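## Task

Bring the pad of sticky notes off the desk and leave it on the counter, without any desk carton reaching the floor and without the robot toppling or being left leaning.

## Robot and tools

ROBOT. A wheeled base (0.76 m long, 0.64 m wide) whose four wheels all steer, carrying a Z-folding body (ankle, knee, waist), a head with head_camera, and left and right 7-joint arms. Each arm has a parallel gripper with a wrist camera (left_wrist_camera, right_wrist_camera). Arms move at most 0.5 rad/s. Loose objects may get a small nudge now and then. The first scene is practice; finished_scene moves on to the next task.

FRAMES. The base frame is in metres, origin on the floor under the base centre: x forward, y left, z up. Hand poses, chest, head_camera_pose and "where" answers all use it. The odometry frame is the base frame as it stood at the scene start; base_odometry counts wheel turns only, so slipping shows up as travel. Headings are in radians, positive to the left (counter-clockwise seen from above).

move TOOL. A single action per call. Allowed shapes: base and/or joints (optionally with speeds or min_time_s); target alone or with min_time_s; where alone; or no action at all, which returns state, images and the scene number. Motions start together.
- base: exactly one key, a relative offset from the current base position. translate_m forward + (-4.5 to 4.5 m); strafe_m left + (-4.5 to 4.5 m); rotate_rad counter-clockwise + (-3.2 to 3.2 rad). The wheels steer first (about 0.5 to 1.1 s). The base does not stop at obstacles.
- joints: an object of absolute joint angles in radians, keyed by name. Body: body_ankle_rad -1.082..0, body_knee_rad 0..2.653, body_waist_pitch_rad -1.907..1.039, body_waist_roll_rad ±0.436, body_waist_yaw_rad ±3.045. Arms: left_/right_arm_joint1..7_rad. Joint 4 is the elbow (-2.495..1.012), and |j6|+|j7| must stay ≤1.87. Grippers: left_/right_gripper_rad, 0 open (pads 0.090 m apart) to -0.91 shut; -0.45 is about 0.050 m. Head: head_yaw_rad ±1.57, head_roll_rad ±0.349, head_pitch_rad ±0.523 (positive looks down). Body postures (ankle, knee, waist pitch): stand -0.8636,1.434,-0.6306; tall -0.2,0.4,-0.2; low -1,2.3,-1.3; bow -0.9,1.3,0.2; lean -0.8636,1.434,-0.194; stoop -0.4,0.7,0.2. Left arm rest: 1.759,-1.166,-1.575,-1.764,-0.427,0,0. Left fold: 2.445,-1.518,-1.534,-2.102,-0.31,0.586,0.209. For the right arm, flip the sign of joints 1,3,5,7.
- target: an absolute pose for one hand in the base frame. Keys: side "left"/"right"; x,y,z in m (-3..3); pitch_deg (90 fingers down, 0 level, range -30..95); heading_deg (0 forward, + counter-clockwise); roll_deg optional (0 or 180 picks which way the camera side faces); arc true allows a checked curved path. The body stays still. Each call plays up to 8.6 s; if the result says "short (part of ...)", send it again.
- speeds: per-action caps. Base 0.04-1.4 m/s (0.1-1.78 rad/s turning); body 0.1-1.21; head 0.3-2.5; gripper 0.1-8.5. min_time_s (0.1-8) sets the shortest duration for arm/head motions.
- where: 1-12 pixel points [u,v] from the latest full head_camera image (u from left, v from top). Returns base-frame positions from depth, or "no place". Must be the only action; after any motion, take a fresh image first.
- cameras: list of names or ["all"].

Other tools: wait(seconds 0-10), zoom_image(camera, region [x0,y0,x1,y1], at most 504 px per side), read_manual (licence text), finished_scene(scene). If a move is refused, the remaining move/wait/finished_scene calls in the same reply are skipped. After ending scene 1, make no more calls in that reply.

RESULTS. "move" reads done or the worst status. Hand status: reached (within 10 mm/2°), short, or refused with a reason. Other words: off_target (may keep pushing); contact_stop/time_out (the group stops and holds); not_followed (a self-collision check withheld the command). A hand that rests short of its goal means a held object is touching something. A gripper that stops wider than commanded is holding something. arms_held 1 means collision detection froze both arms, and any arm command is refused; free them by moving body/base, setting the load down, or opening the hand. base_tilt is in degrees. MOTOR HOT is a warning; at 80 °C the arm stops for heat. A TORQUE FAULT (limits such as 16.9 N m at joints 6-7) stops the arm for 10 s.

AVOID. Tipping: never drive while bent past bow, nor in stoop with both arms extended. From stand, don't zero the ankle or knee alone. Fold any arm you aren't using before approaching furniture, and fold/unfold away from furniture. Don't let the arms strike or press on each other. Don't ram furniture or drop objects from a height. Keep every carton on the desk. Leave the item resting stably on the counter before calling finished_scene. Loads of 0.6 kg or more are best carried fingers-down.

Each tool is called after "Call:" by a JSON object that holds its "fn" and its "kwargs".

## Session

Call:
{"fn": "move", "kwargs": {"joints": {"head_yaw_rad":1.0}, "cameras": ["head_camera"]}}

Call:
{"fn": "move", "kwargs": {"joints": {"head_yaw_rad":-1.0}, "cameras": ["head_camera"]}}

Call:
{"fn": "move", "kwargs": {"joints": {"head_yaw_rad":0}, "cameras": ["head_camera"]}}

Scene clock: 1.53 s.
Joint torques (N m): left_arm=[-16.81 10.94 -6 -14.05 0.04 -2.54 0.06] | right_arm=[14.06 7.22 5.93 -14.04 -0.03 -2.41 -0.05]
move: done
base_odometry: x=+0.000 y=+0.000 heading=+0.000
turned_by_wheels: +0.000
turned_by_imu: +0.000
base_tilt: forward=+0.1 right=+0.8
base_status: not commanded
joint_positions: body_ankle_rad=-0.864 body_knee_rad=+1.434 body_waist_pitch_rad=-0.631 body_waist_roll_rad=+0.000 body_waist_yaw_rad=+0.000 left_arm_joint1_rad=+1.737 left_arm_joint2_rad=-1.164 left_arm_joint3_rad=-1.607 left_arm_joint4_rad=-1.798 left_arm_joint5_rad=-0.436 left_arm_joint6_rad=-0.012 left_arm_joint7_rad=-0.008 left_gripper_rad=+0.000 right_arm_joint1_rad=-1.779 right_arm_joint2_rad=-1.191 right_arm_joint3_rad=+1.554 right_arm_joint4_rad=-1.726 right_arm_joint5_rad=+0.418 right_arm_joint6_rad=+0.064 right_arm_joint7_rad=+0.013 right_gripper_rad=+0.000 head_yaw_rad=+1.000 head_roll_rad=+0.000 head_pitch_rad=+0.000
joint_status: all done
arms_held: 0
arms_held_load: -
chest: x=+0.0060 y=+0.0000 z=+1.1944 quat_wxyz=(+1.000, +0.000, -0.030, +0.000) (m; base frame)
head_camera_pose: x=+0.0016 y=+0.0989 z=+1.5599 quat_wxyz=(+0.542, -0.792, +0.203, -0.194) (m; base frame)
left_hand: x=+0.6065 y=+0.3274 z=+0.9894 quat_wxyz=(+0.033, +0.660, -0.014, +0.750) pitch_deg=-7.4 heading_deg=-3.8 roll_deg=+178.7 fingers_toward=(+0.99, -0.06, +0.13) jaws_along=(-0.07, -1.00, +0.02) (m; base frame)
right_hand: x=+0.5958 y=-0.3072 z=+0.8862 quat_wxyz=(+0.046, -0.732, -0.015, -0.679) pitch_deg=+4.2 heading_deg=+5.0 roll_deg=+182.7 fingers_toward=(+0.99, +0.09, -0.07) jaws_along=(+0.08, -1.00, -0.05) (m; base frame)
pictures: head_camera
camera_calibration:
head_camera: T_world_to_cam=[[0.842183, -0.532192, 0.0866051, -0.0837991], [-0.112585, -0.330647, -0.937015, 1.4945], [0.527307, 0.779387, -0.338383, 0.449905], [0, 0, 0, 1]] pos_world=[0.00159475, 0.0989048, 1.55987]

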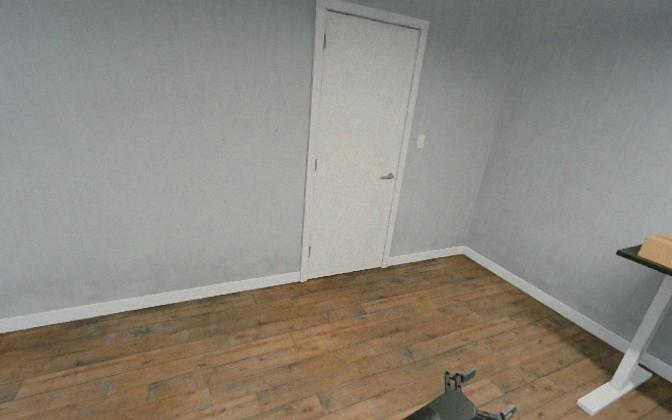

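Scene clock: 4.07 s.
Joint torques (N m): left_arm=[-17.3 10.99 -6.04 -14.02 0.01 -2.6 0.1] | right_arm=[14.91 7.65 5.88 -14.1 -0.06 -2.36 0.01]
move: done
base_odometry: x=+0.000 y=+0.000 heading=+0.000
turned_by_wheels: +0.000
turned_by_imu: +0.000
base_tilt: forward=+0.1 right=+0.9
base_status: not commanded
joint_positions: body_ankle_rad=-0.864 body_knee_rad=+1.434 body_waist_pitch_rad=-0.631 body_waist_roll_rad=+0.000 body_waist_yaw_rad=+0.000 left_arm_joint1_rad=+1.737 left_arm_joint2_rad=-1.164 left_arm_joint3_rad=-1.607 left_arm_joint4_rad=-1.798 left_arm_joint5_rad=-0.436 left_arm_joint6_rad=-0.012 left_arm_joint7_rad=-0.008 left_gripper_rad=+0.000 right_arm_joint1_rad=-1.779 right_arm_joint2_rad=-1.191 right_arm_joint3_rad=+1.554 right_arm_joint4_rad=-1.726 right_arm_joint5_rad=+0.418 right_arm_joint6_rad=+0.064 right_arm_joint7_rad=+0.013 right_gripper_rad=+0.000 head_yaw_rad=-1.000 head_roll_rad=+0.000 head_pitch_rad=+0.000
joint_status: all done
arms_held: 0
arms_held_load: -
chest: x=+0.0060 y=+0.0000 z=+1.1944 quat_wxyz=(+1.000, +0.000, -0.030, +0.000) (m; base frame)
head_camera_pose: x=+0.0481 y=-0.0690 z=+1.5627 quat_wxyz=(+0.170, -0.230, +0.785, -0.549) (m; base frame)
left_hand: x=+0.6065 y=+0.3274 z=+0.9894 quat_wxyz=(+0.033, +0.660, -0.014, +0.750) pitch_deg=-7.4 heading_deg=-3.8 roll_deg=+178.7 fingers_toward=(+0.99, -0.06, +0.13) jaws_along=(-0.07, -1.00, +0.02) (m; base frame)
right_hand: x=+0.5958 y=-0.3072 z=+0.8862 quat_wxyz=(+0.046, -0.732, -0.015, -0.679) pitch_deg=+4.2 heading_deg=+5.0 roll_deg=+182.7 fingers_toward=(+0.99, +0.09, -0.07) jaws_along=(+0.08, -1.00, -0.05) (m; base frame)
pictures: head_camera
camera_calibration:
head_camera: T_world_to_cam=[[-0.836555, -0.547687, -0.01465, 0.0253086], [-0.174104, 0.291095, -0.940719, 1.4985], [0.519483, -0.784412, -0.338872, 0.450378], [0, 0, 0, 1]] pos_world=[0.0481031, -0.0690638, 1.56266]

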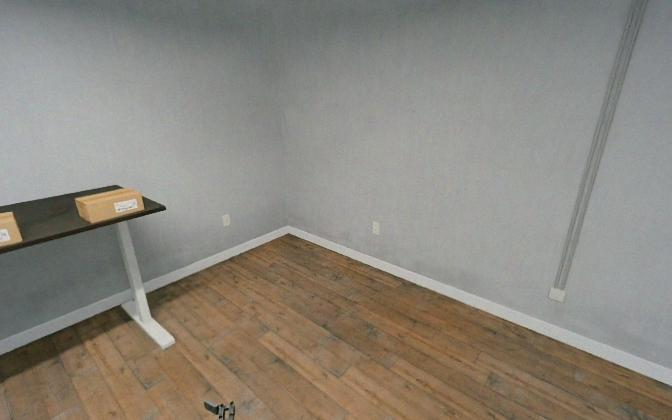

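Scene clock: 5.60 s.
Joint torques (N m): left_arm=[-16.88 11.07 -5.92 -13.85 -0.01 -2.56 0.05] | right_arm=[14.47 7.98 5.92 -14.22 0.26 -2.4 0.01]
move: done
base_odometry: x=+0.000 y=+0.000 heading=+0.000
turned_by_wheels: +0.000
turned_by_imu: +0.000
base_tilt: forward=+0.1 right=+0.9
base_status: not commanded
joint_positions: body_ankle_rad=-0.864 body_knee_rad=+1.434 body_waist_pitch_rad=-0.631 body_waist_roll_rad=+0.000 body_waist_yaw_rad=+0.000 left_arm_joint1_rad=+1.737 left_arm_joint2_rad=-1.164 left_arm_joint3_rad=-1.607 left_arm_joint4_rad=-1.798 left_arm_joint5_rad=-0.436 left_arm_joint6_rad=-0.012 left_arm_joint7_rad=-0.008 left_gripper_rad=+0.000 right_arm_joint1_rad=-1.779 right_arm_joint2_rad=-1.191 right_arm_joint3_rad=+1.554 right_arm_joint4_rad=-1.726 right_arm_joint5_rad=+0.418 right_arm_joint6_rad=+0.064 right_arm_joint7_rad=+0.013 right_gripper_rad=+0.000 head_yaw_rad=+0.000 head_roll_rad=+0.000 head_pitch_rad=+0.000
joint_status: all done
arms_held: 0
arms_held_load: -
chest: x=+0.0060 y=+0.0000 z=+1.1944 quat_wxyz=(+1.000, +0.000, -0.030, +0.000) (m; base frame)
head_camera_pose: x=+0.0707 y=+0.0277 z=+1.5641 quat_wxyz=(+0.405, -0.582, +0.563, -0.423) (m; base frame)
left_hand: x=+0.6065 y=+0.3274 z=+0.9894 quat_wxyz=(+0.033, +0.660, -0.014, +0.750) pitch_deg=-7.4 heading_deg=-3.8 roll_deg=+178.7 fingers_toward=(+0.99, -0.06, +0.13) jaws_along=(-0.07, -1.00, +0.02) (m; base frame)
right_hand: x=+0.5958 y=-0.3072 z=+0.8862 quat_wxyz=(+0.046, -0.732, -0.015, -0.679) pitch_deg=+4.2 heading_deg=+5.0 roll_deg=+182.7 fingers_toward=(+0.99, +0.09, -0.07) jaws_along=(+0.08, -1.00, -0.05) (m; base frame)
pictures: head_camera

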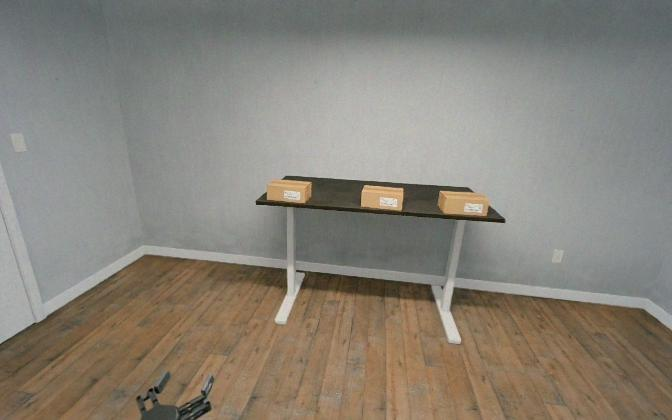

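Call:
{"fn": "move", "kwargs": {"where": [[266,204],[495,217],[333,207],[289,193],[382,197],[464,204],[345,185]]}}

Call:
{"fn": "zoom_image", "kwargs": {"camera": "head_camera", "region": [240, 160, 520, 240]}}

Scene clock: 6.27 s.
Joint torques (N m): left_arm=[-17.1 10.99 -5.97 -14.06 0.08 -2.6 0.1] | right_arm=[14.05 8.2 5.82 -14.08 0.1 -2.32 0.2]
base_odometry: x=+0.000 y=+0.000 heading=+0.000
turned_by_wheels: +0.000
turned_by_imu: +0.000
base_tilt: forward=+0.1 right=+0.8
where, head_camera: pixel (266, 204): x +1.972, y +0.450, z +0.957; pixel (495, 217): x +1.857, y -0.918, z +0.965; pixel (333, 207): x +1.948, y +0.034, z +0.961; pixel (289, 193): x +1.985, y +0.309, z +1.029; pixel (382, 197): x +1.932, y -0.258, z +1.041; pixel (464, 204): x +1.876, y -0.732, z +1.032; pixel (345, 185): x +2.465, y -0.050, z +0.975. By the robot's depth camera.
base_status: not commanded
joint_positions: body_ankle_rad=-0.864 body_knee_rad=+1.434 body_waist_pitch_rad=-0.631 body_waist_roll_rad=+0.000 body_waist_yaw_rad=+0.000 left_arm_joint1_rad=+1.737 left_arm_joint2_rad=-1.164 left_arm_joint3_rad=-1.607 left_arm_joint4_rad=-1.798 left_arm_joint5_rad=-0.436 left_arm_joint6_rad=-0.012 left_arm_joint7_rad=-0.008 left_gripper_rad=+0.000 right_arm_joint1_rad=-1.779 right_arm_joint2_rad=-1.191 right_arm_joint3_rad=+1.554 right_arm_joint4_rad=-1.726 right_arm_joint5_rad=+0.418 right_arm_joint6_rad=+0.064 right_arm_joint7_rad=+0.013 right_gripper_rad=+0.000 head_yaw_rad=+0.000 head_roll_rad=+0.000 head_pitch_rad=+0.000
joint_status: all done
arms_held: 0
arms_held_load: -
chest: x=+0.0060 y=+0.0000 z=+1.1944 quat_wxyz=(+1.000, +0.000, -0.030, +0.000) (m; base frame)
head_camera_pose: x=+0.0707 y=+0.0277 z=+1.5641 quat_wxyz=(+0.405, -0.582, +0.563, -0.423) (m; base frame)
left_hand: x=+0.6065 y=+0.3274 z=+0.9894 quat_wxyz=(+0.033, +0.660, -0.014, +0.750) pitch_deg=-7.4 heading_deg=-3.8 roll_deg=+178.7 fingers_toward=(+0.99, -0.06, +0.13) jaws_along=(-0.07, -1.00, +0.02) (m; base frame)
right_hand: x=+0.5958 y=-0.3072 z=+0.8862 quat_wxyz=(+0.046, -0.732, -0.015, -0.679) pitch_deg=+4.2 heading_deg=+5.0 roll_deg=+182.7 fingers_toward=(+0.99, +0.09, -0.07) jaws_along=(+0.08, -1.00, -0.05) (m; base frame)
pictures: none

Scaled by 1.800.
This view is cut from an older image: the scene may have changed since it was taken.

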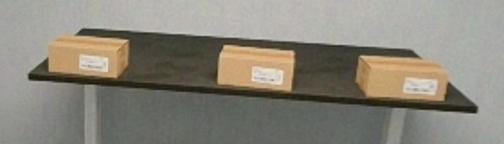

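Call:
{"fn": "move", "kwargs": {"base": {"rotate_rad":-0.084}, "joints": {"left_arm_joint1_rad":2.445,"left_arm_joint2_rad":-1.518,"left_arm_joint3_rad":-1.534,"left_arm_joint4_rad":-2.102,"left_arm_joint5_rad":-0.31,"left_arm_joint6_rad":0.586,"left_arm_joint7_rad":0.209,"body_ankle_rad":-0.4,"body_knee_rad":0.7,"body_waist_pitch_rad":0.2}}}

Call:
{"fn": "move", "kwargs": {"target": {"side":"right","x":0.75,"y":-0.27,"z":1.18,"pitch_deg":70,"heading_deg":0,"arc":true}}}

Call:
{"fn": "move", "kwargs": {"base": {"translate_m":1.1}, "cameras": ["head_camera"]}}

Scene clock: 11.83 s.
Joint torques (N m): left_arm=[16.73 -0.73 0.61 -8.74 0.45 0.04 0.49] | right_arm=[-0.29 6.09 4.22 -11.65 0.15 -2.08 0.15]
move: done
base_odometry: x=+0.000 y=+0.000 heading=-0.084
turned_by_wheels: -0.084
turned_by_imu: -0.084
base_tilt: forward=+0.2 right=+0.9
base_status: done
joint_positions: body_ankle_rad=-0.400 body_knee_rad=+0.700 body_waist_pitch_rad=+0.200 body_waist_roll_rad=+0.000 body_waist_yaw_rad=+0.000 left_arm_joint1_rad=+2.443 left_arm_joint2_rad=-1.515 left_arm_joint3_rad=-1.535 left_arm_joint4_rad=-2.101 left_arm_joint5_rad=-0.311 left_arm_joint6_rad=+0.584 left_arm_joint7_rad=+0.207 left_gripper_rad=+0.000 right_arm_joint1_rad=-1.780 right_arm_joint2_rad=-1.191 right_arm_joint3_rad=+1.555 right_arm_joint4_rad=-1.726 right_arm_joint5_rad=+0.418 right_arm_joint6_rad=+0.064 right_arm_joint7_rad=+0.013 right_gripper_rad=+0.000 head_yaw_rad=+0.000 head_roll_rad=+0.000 head_pitch_rad=+0.000
joint_status: all done
arms_held: 0
arms_held_load: -
chest: x=+0.2934 y=+0.0000 z=+1.2801 quat_wxyz=(+0.969, +0.000, +0.247, +0.000) (m; base frame)
head_camera_pose: x=+0.5446 y=+0.0277 z=+1.5589 quat_wxyz=(+0.234, -0.677, +0.653, -0.246) (m; base frame)
left_hand: x=+0.2447 y=+0.2407 z=+0.6617 quat_wxyz=(+0.006, +0.993, +0.099, +0.056) pitch_deg=+83.5 heading_deg=-0.2 roll_deg=+168.4 fingers_toward=(+0.11, +0.00, -0.99) jaws_along=(+0.20, -0.98, +0.02) (m; base frame)
right_hand: x=+0.6287 y=-0.3074 z=+0.7053 quat_wxyz=(+0.048, -0.892, -0.002, -0.450) pitch_deg=+36.2 heading_deg=+6.2 roll_deg=+186.0 fingers_toward=(+0.80, +0.09, -0.59) jaws_along=(+0.05, -1.00, -0.08) (m; base frame)
pictures: none

Scene clock: 19.00 s.
Joint torques (N m): left_arm=[16.63 -0.29 0.58 -8.78 0.33 0.03 0.35] | right_arm=[21.12 -1.73 -5.87 12.14 0.87 -0.51 0.16]
move: done
base_odometry: x=+0.000 y=+0.000 heading=-0.084
turned_by_wheels: +0.000
turned_by_imu: -0.001
base_tilt: forward=+0.3 right=+0.8
base_status: not commanded
joint_positions: body_ankle_rad=-0.400 body_knee_rad=+0.700 body_waist_pitch_rad=+0.200 body_waist_roll_rad=+0.000 body_waist_yaw_rad=+0.000 left_arm_joint1_rad=+2.444 left_arm_joint2_rad=-1.516 left_arm_joint3_rad=-1.535 left_arm_joint4_rad=-2.101 left_arm_joint5_rad=-0.311 left_arm_joint6_rad=+0.585 left_arm_joint7_rad=+0.208 left_gripper_rad=+0.000 right_arm_joint1_rad=-1.304 right_arm_joint2_rad=+1.958 right_arm_joint3_rad=+1.188 right_arm_joint4_rad=-1.815 right_arm_joint5_rad=+2.970 right_arm_joint6_rad=+0.782 right_arm_joint7_rad=+0.647 right_gripper_rad=+0.000 head_yaw_rad=+0.000 head_roll_rad=+0.000 head_pitch_rad=+0.000
joint_status: not commanded
arms_held: 0
arms_held_load: -
chest: x=+0.2934 y=+0.0000 z=+1.2801 quat_wxyz=(+0.969, +0.000, +0.247, +0.000) (m; base frame)
head_camera_pose: x=+0.5446 y=+0.0277 z=+1.5589 quat_wxyz=(+0.234, -0.677, +0.653, -0.246) (m; base frame)
left_hand: x=+0.2443 y=+0.2406 z=+0.6617 quat_wxyz=(+0.006, +0.993, +0.100, +0.056) pitch_deg=+83.6 heading_deg=+0.0 roll_deg=+168.5 fingers_toward=(+0.11, +0.00, -0.99) jaws_along=(+0.20, -0.98, +0.02) (m; base frame)
right_hand: x=+0.7498 y=-0.2703 z=+1.1787 quat_wxyz=(+0.000, -0.985, +0.000, -0.172) pitch_deg=+70.2 heading_deg=+0.1 roll_deg=+180.1 fingers_toward=(+0.34, +0.00, -0.94) jaws_along=(+0.00, -1.00, +0.00) (m; base frame)
right_hand_status: reached (checked arc, to end with the hand's camera side down, planned for 6.7 s): 1 mm and 0.2 deg off.
pictures: none

Scene clock: 23.90 s.
Joint torques (N m): left_arm=[16.81 -0.39 0.63 -7.96 0.31 -0.13 0.35] | right_arm=[20.24 -2.67 -5.8 12.27 0.77 -0.81 0.04]
move: done
base_odometry: x=+1.096 y=-0.089 heading=-0.082
turned_by_wheels: +0.002
turned_by_imu: +0.000
base_tilt: forward=+0.1 right=+0.8
base_status: done
joint_positions: body_ankle_rad=-0.400 body_knee_rad=+0.700 body_waist_pitch_rad=+0.200 body_waist_roll_rad=+0.000 body_waist_yaw_rad=+0.000 left_arm_joint1_rad=+2.444 left_arm_joint2_rad=-1.516 left_arm_joint3_rad=-1.534 left_arm_joint4_rad=-2.102 left_arm_joint5_rad=-0.311 left_arm_joint6_rad=+0.585 left_arm_joint7_rad=+0.208 left_gripper_rad=+0.000 right_arm_joint1_rad=-1.302 right_arm_joint2_rad=+1.958 right_arm_joint3_rad=+1.187 right_arm_joint4_rad=-1.816 right_arm_joint5_rad=+2.970 right_arm_joint6_rad=+0.783 right_arm_joint7_rad=+0.648 right_gripper_rad=+0.000 head_yaw_rad=+0.000 head_roll_rad=+0.000 head_pitch_rad=+0.000
joint_status: not commanded
arms_held: 0
arms_held_load: -
chest: x=+0.2937 y=+0.0000 z=+1.2800 quat_wxyz=(+0.969, +0.000, +0.248, +0.000) (m; base frame)
head_camera_pose: x=+0.5449 y=+0.0277 z=+1.5587 quat_wxyz=(+0.234, -0.677, +0.654, -0.246) (m; base frame)
left_hand: x=+0.2448 y=+0.2404 z=+0.6620 quat_wxyz=(+0.006, +0.993, +0.100, +0.056) pitch_deg=+83.5 heading_deg=-0.2 roll_deg=+168.4 fingers_toward=(+0.11, +0.00, -0.99) jaws_along=(+0.20, -0.98, +0.02) (m; base frame)
right_hand: x=+0.7500 y=-0.2704 z=+1.1791 quat_wxyz=(+0.000, -0.985, +0.000, -0.173) pitch_deg=+70.1 heading_deg=+0.1 roll_deg=+180.1 fingers_toward=(+0.34, +0.00, -0.94) jaws_along=(+0.00, -1.00, +0.00) (m; base frame)
pictures: head_camera
camera_calibration:
head_camera: T_world_to_cam=[[0.025076, -0.999322, 0.0269523, -0.028049], [-0.769641, -0.0365046, -0.637432, 1.41399], [0.637984, -0.00475936, -0.770035, 0.852729], [0, 0, 0, 1]] pos_world=[0.544939, 0.0276455, 1.55871]

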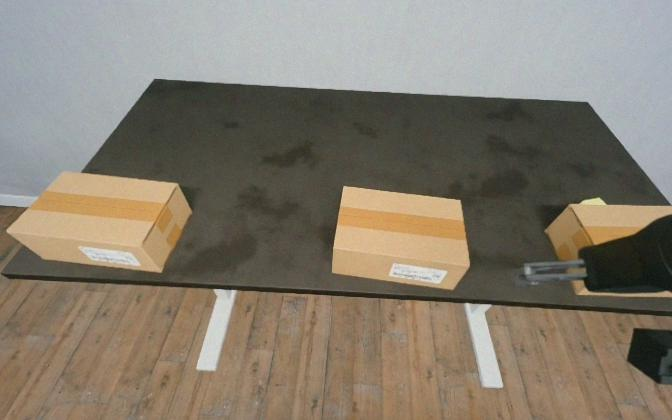

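Call:
{"fn": "move", "kwargs": {"where": [[594,201],[20,272],[630,303],[155,83],[560,107],[580,210],[640,210],[640,185],[555,215]]}}

Call:
{"fn": "zoom_image", "kwargs": {"camera": "head_camera", "region": [520, 170, 672, 310]}}

Scene clock: 24.57 s.
Joint torques (N m): left_arm=[16.49 -0.59 0.57 -7.79 0.4 -0.14 0.33] | right_arm=[20.4 -2.54 -5.75 11.93 0.91 -0.83 0.11]
base_odometry: x=+1.096 y=-0.089 heading=-0.082
turned_by_wheels: +0.000
turned_by_imu: +0.000
base_tilt: forward=+0.2 right=+0.8
where, head_camera: pixel (594, 201): x +1.070, y -0.597, z +0.992; pixel (20, 272): no place (The depth camera has no reading there.); pixel (630, 303): x +0.829, y -0.577, z +0.953; pixel (155, 83): x +1.570, y +0.658, z +0.967; pixel (560, 107): x +1.519, y -0.719, z +0.966; pixel (580, 210): x +0.984, y -0.484, z +1.056; pixel (640, 210): no place (The depth camera has no reading there.); pixel (640, 185): x +1.168, y -0.792, z +0.957; pixel (555, 215): x +1.052, y -0.515, z +0.956. By the robot's depth camera.
base_status: done
joint_positions: body_ankle_rad=-0.400 body_knee_rad=+0.700 body_waist_pitch_rad=+0.200 body_waist_roll_rad=+0.000 body_waist_yaw_rad=+0.000 left_arm_joint1_rad=+2.444 left_arm_joint2_rad=-1.516 left_arm_joint3_rad=-1.534 left_arm_joint4_rad=-2.102 left_arm_joint5_rad=-0.311 left_arm_joint6_rad=+0.585 left_arm_joint7_rad=+0.208 left_gripper_rad=+0.000 right_arm_joint1_rad=-1.302 right_arm_joint2_rad=+1.958 right_arm_joint3_rad=+1.187 right_arm_joint4_rad=-1.816 right_arm_joint5_rad=+2.970 right_arm_joint6_rad=+0.783 right_arm_joint7_rad=+0.648 right_gripper_rad=+0.000 head_yaw_rad=+0.000 head_roll_rad=+0.000 head_pitch_rad=+0.000
joint_status: not commanded
arms_held: 0
arms_held_load: -
chest: x=+0.2937 y=+0.0000 z=+1.2800 quat_wxyz=(+0.969, +0.000, +0.248, +0.000) (m; base frame)
head_camera_pose: x=+0.5449 y=+0.0277 z=+1.5587 quat_wxyz=(+0.234, -0.677, +0.654, -0.246) (m; base frame)
left_hand: x=+0.2448 y=+0.2404 z=+0.6620 quat_wxyz=(+0.006, +0.993, +0.100, +0.056) pitch_deg=+83.5 heading_deg=-0.2 roll_deg=+168.4 fingers_toward=(+0.11, +0.00, -0.99) jaws_along=(+0.20, -0.98, +0.02) (m; base frame)
right_hand: x=+0.7500 y=-0.2704 z=+1.1791 quat_wxyz=(+0.000, -0.985, +0.000, -0.173) pitch_deg=+70.1 heading_deg=+0.1 roll_deg=+180.1 fingers_toward=(+0.34, +0.00, -0.94) jaws_along=(+0.00, -1.00, +0.00) (m; base frame)
pictures: none

Scaled by 3.316.
This view is cut from an older image: the scene may have changed since it was taken.

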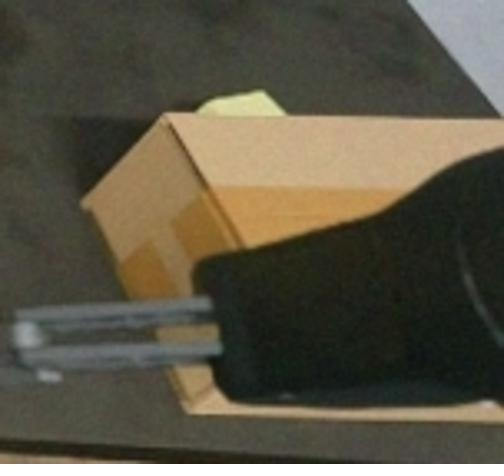

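Call:
{"fn": "move", "kwargs": {"base": {"strafe_m":-0.33}}}

Call:
{"fn": "move", "kwargs": {"base": {"translate_m":0.26}, "cameras": ["head_camera","right_wrist_camera"]}}

Call:
{"fn": "zoom_image", "kwargs": {"camera": "head_camera", "region": [440, 230, 560, 330]}}

Scene clock: 29.00 s.
Joint torques (N m): left_arm=[16.34 0.76 0.14 -7.94 0.31 -0.06 0.31] | right_arm=[20.43 -2.12 -5.61 12.25 0.73 -0.78 0.04]
move: done
base_odometry: x=+1.069 y=-0.417 heading=-0.084
turned_by_wheels: -0.003
turned_by_imu: -0.003
base_tilt: forward=+0.3 right=+0.8
base_status: done
joint_positions: body_ankle_rad=-0.400 body_knee_rad=+0.700 body_waist_pitch_rad=+0.200 body_waist_roll_rad=+0.000 body_waist_yaw_rad=+0.000 left_arm_joint1_rad=+2.445 left_arm_joint2_rad=-1.519 left_arm_joint3_rad=-1.534 left_arm_joint4_rad=-2.102 left_arm_joint5_rad=-0.311 left_arm_joint6_rad=+0.585 left_arm_joint7_rad=+0.208 left_gripper_rad=+0.000 right_arm_joint1_rad=-1.302 right_arm_joint2_rad=+1.959 right_arm_joint3_rad=+1.187 right_arm_joint4_rad=-1.816 right_arm_joint5_rad=+2.970 right_arm_joint6_rad=+0.783 right_arm_joint7_rad=+0.648 right_gripper_rad=+0.000 head_yaw_rad=+0.000 head_roll_rad=+0.000 head_pitch_rad=+0.000
joint_status: not commanded
arms_held: 0
arms_held_load: -
chest: x=+0.2937 y=+0.0000 z=+1.2800 quat_wxyz=(+0.969, +0.000, +0.248, +0.000) (m; base frame)
head_camera_pose: x=+0.5449 y=+0.0276 z=+1.5587 quat_wxyz=(+0.234, -0.677, +0.654, -0.246) (m; base frame)
left_hand: x=+0.2443 y=+0.2397 z=+0.6620 quat_wxyz=(+0.006, +0.993, +0.101, +0.056) pitch_deg=+83.6 heading_deg=-0.5 roll_deg=+167.9 fingers_toward=(+0.11, +0.00, -0.99) jaws_along=(+0.20, -0.98, +0.02) (m; base frame)
right_hand: x=+0.7499 y=-0.2703 z=+1.1790 quat_wxyz=(+0.000, -0.985, +0.000, -0.173) pitch_deg=+70.1 heading_deg=+0.1 roll_deg=+180.1 fingers_toward=(+0.34, +0.00, -0.94) jaws_along=(+0.00, -1.00, +0.00) (m; base frame)
pictures: none

Scene clock: 32.17 s.
Joint torques (N m): left_arm=[16.76 0.77 0.22 -7.72 0.29 -0.05 0.27] | right_arm=[21.01 -2.74 -5.76 11.9 0.41 -0.76 -0.11]
move: done
base_odometry: x=+1.329 y=-0.438 heading=-0.083
turned_by_wheels: +0.001
turned_by_imu: +0.004
base_tilt: forward=+0.2 right=+0.8
base_status: done
joint_positions: body_ankle_rad=-0.400 body_knee_rad=+0.700 body_waist_pitch_rad=+0.200 body_waist_roll_rad=+0.000 body_waist_yaw_rad=+0.000 left_arm_joint1_rad=+2.443 left_arm_joint2_rad=-1.519 left_arm_joint3_rad=-1.534 left_arm_joint4_rad=-2.102 left_arm_joint5_rad=-0.311 left_arm_joint6_rad=+0.585 left_arm_joint7_rad=+0.208 left_gripper_rad=+0.000 right_arm_joint1_rad=-1.303 right_arm_joint2_rad=+1.959 right_arm_joint3_rad=+1.187 right_arm_joint4_rad=-1.816 right_arm_joint5_rad=+2.970 right_arm_joint6_rad=+0.783 right_arm_joint7_rad=+0.648 right_gripper_rad=+0.000 head_yaw_rad=+0.000 head_roll_rad=+0.000 head_pitch_rad=+0.000
joint_status: not commanded
arms_held: 0
arms_held_load: -
chest: x=+0.2937 y=+0.0000 z=+1.2800 quat_wxyz=(+0.969, +0.000, +0.248, +0.000) (m; base frame)
head_camera_pose: x=+0.5450 y=+0.0276 z=+1.5587 quat_wxyz=(+0.234, -0.677, +0.654, -0.246) (m; base frame)
left_hand: x=+0.2452 y=+0.2397 z=+0.6620 quat_wxyz=(+0.006, +0.993, +0.101, +0.056) pitch_deg=+83.5 heading_deg=-0.5 roll_deg=+167.9 fingers_toward=(+0.11, +0.00, -0.99) jaws_along=(+0.20, -0.98, +0.02) (m; base frame)
right_hand: x=+0.7501 y=-0.2702 z=+1.1789 quat_wxyz=(+0.000, -0.985, +0.000, -0.172) pitch_deg=+70.1 heading_deg=+0.1 roll_deg=+180.1 fingers_toward=(+0.34, +0.00, -0.94) jaws_along=(+0.00, -1.00, +0.00) (m; base frame)
pictures: head_camera, right_wrist_camera
camera_calibration:
head_camera: T_world_to_cam=[[0.0251263, -0.999327, 0.0267323, -0.0277357], [-0.769689, -0.0364026, -0.637381, 1.41401], [0.637925, -0.00456058, -0.770085, 0.85277], [0, 0, 0, 1]] pos_world=[0.545039, 0.0276457, 1.55871]
right_wrist_camera: T_world_to_cam=[[-0.0233511, 0.999716, 0.00486082, 0.276933], [0.628648, 0.0109029, 0.777614, -1.37876], [0.77734, 0.0212139, -0.628723, 0.302168], [0, 0, 0, 1]] pos_world=[0.638337, -0.268231, 1.26078]

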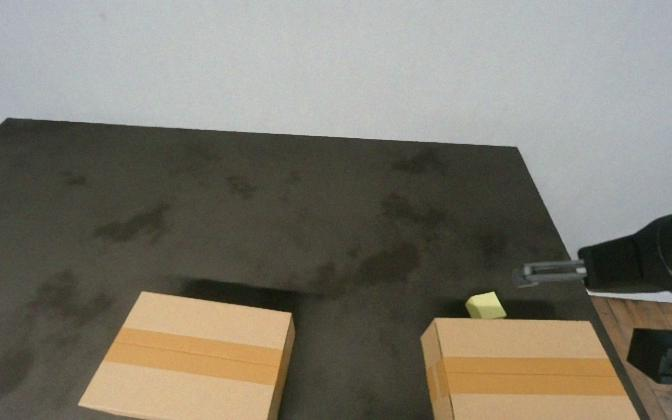

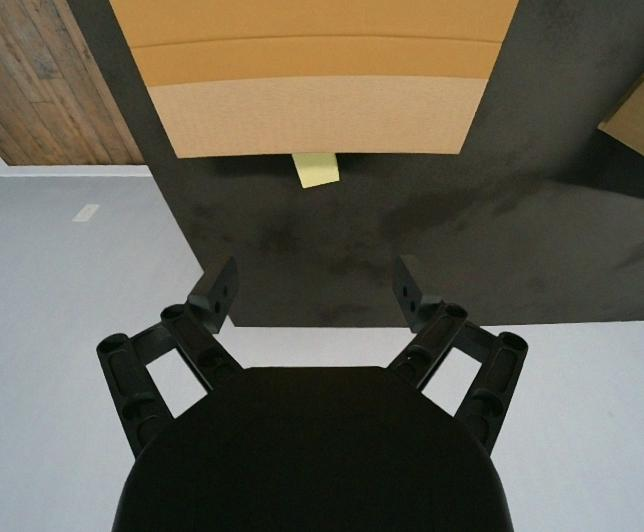

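Scaled by 4.200.

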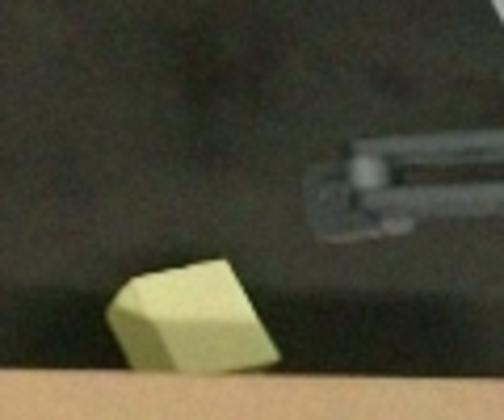

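Call:
{"fn": "move", "kwargs": {"where": [[488,305],[494,294],[472,298],[503,313],[482,316],[440,323],[580,324],[505,324],[470,310]]}}

Call:
{"fn": "zoom_image", "kwargs": {"camera": "right_wrist_camera", "region": [260, 130, 380, 220]}}

Scene clock: 34.37 s.
Joint torques (N m): left_arm=[17.17 1.2 0.26 -7.79 0.3 -0.08 0.27] | right_arm=[20.64 -2.88 -5.42 12.09 0.56 -0.77 0.01]
base_odometry: x=+1.329 y=-0.438 heading=-0.083
turned_by_wheels: +0.000
turned_by_imu: +0.000
base_tilt: forward=+0.2 right=+0.9
where, head_camera: pixel (488, 305): x +0.798, y -0.266, z +0.991; pixel (494, 294): x +0.821, y -0.284, z +0.991; pixel (472, 298): x +0.811, y -0.239, z +0.990; pixel (503, 313): x +0.783, y -0.289, z +0.991; pixel (482, 316): x +0.776, y -0.249, z +0.991; pixel (440, 323): x +0.736, y -0.147, z +1.055; pixel (580, 324): x +0.743, y -0.373, z +1.055; pixel (505, 324): x +0.739, y -0.251, z +1.055; pixel (470, 310): x +0.797, y -0.241, z +0.966. By the robot's depth camera.
base_status: done
joint_positions: body_ankle_rad=-0.400 body_knee_rad=+0.700 body_waist_pitch_rad=+0.200 body_waist_roll_rad=+0.000 body_waist_yaw_rad=+0.000 left_arm_joint1_rad=+2.443 left_arm_joint2_rad=-1.519 left_arm_joint3_rad=-1.534 left_arm_joint4_rad=-2.102 left_arm_joint5_rad=-0.311 left_arm_joint6_rad=+0.585 left_arm_joint7_rad=+0.208 left_gripper_rad=+0.000 right_arm_joint1_rad=-1.303 right_arm_joint2_rad=+1.959 right_arm_joint3_rad=+1.187 right_arm_joint4_rad=-1.816 right_arm_joint5_rad=+2.970 right_arm_joint6_rad=+0.783 right_arm_joint7_rad=+0.648 right_gripper_rad=+0.000 head_yaw_rad=+0.000 head_roll_rad=+0.000 head_pitch_rad=+0.000
joint_status: not commanded
arms_held: 0
arms_held_load: -
chest: x=+0.2937 y=+0.0000 z=+1.2800 quat_wxyz=(+0.969, +0.000, +0.248, +0.000) (m; base frame)
head_camera_pose: x=+0.5450 y=+0.0276 z=+1.5587 quat_wxyz=(+0.234, -0.677, +0.654, -0.246) (m; base frame)
left_hand: x=+0.2452 y=+0.2397 z=+0.6620 quat_wxyz=(+0.006, +0.993, +0.101, +0.056) pitch_deg=+83.5 heading_deg=-0.5 roll_deg=+167.9 fingers_toward=(+0.11, +0.00, -0.99) jaws_along=(+0.20, -0.98, +0.02) (m; base frame)
right_hand: x=+0.7501 y=-0.2702 z=+1.1789 quat_wxyz=(+0.000, -0.985, +0.000, -0.172) pitch_deg=+70.1 heading_deg=+0.1 roll_deg=+180.1 fingers_toward=(+0.34, +0.00, -0.94) jaws_along=(+0.00, -1.00, +0.00) (m; base frame)
pictures: none

Scaled by 4.200 from the camera's 644x532 image, which has a finer 1265x1045 frame.
This view is cut from an older image: the scene may have changed since it was taken.

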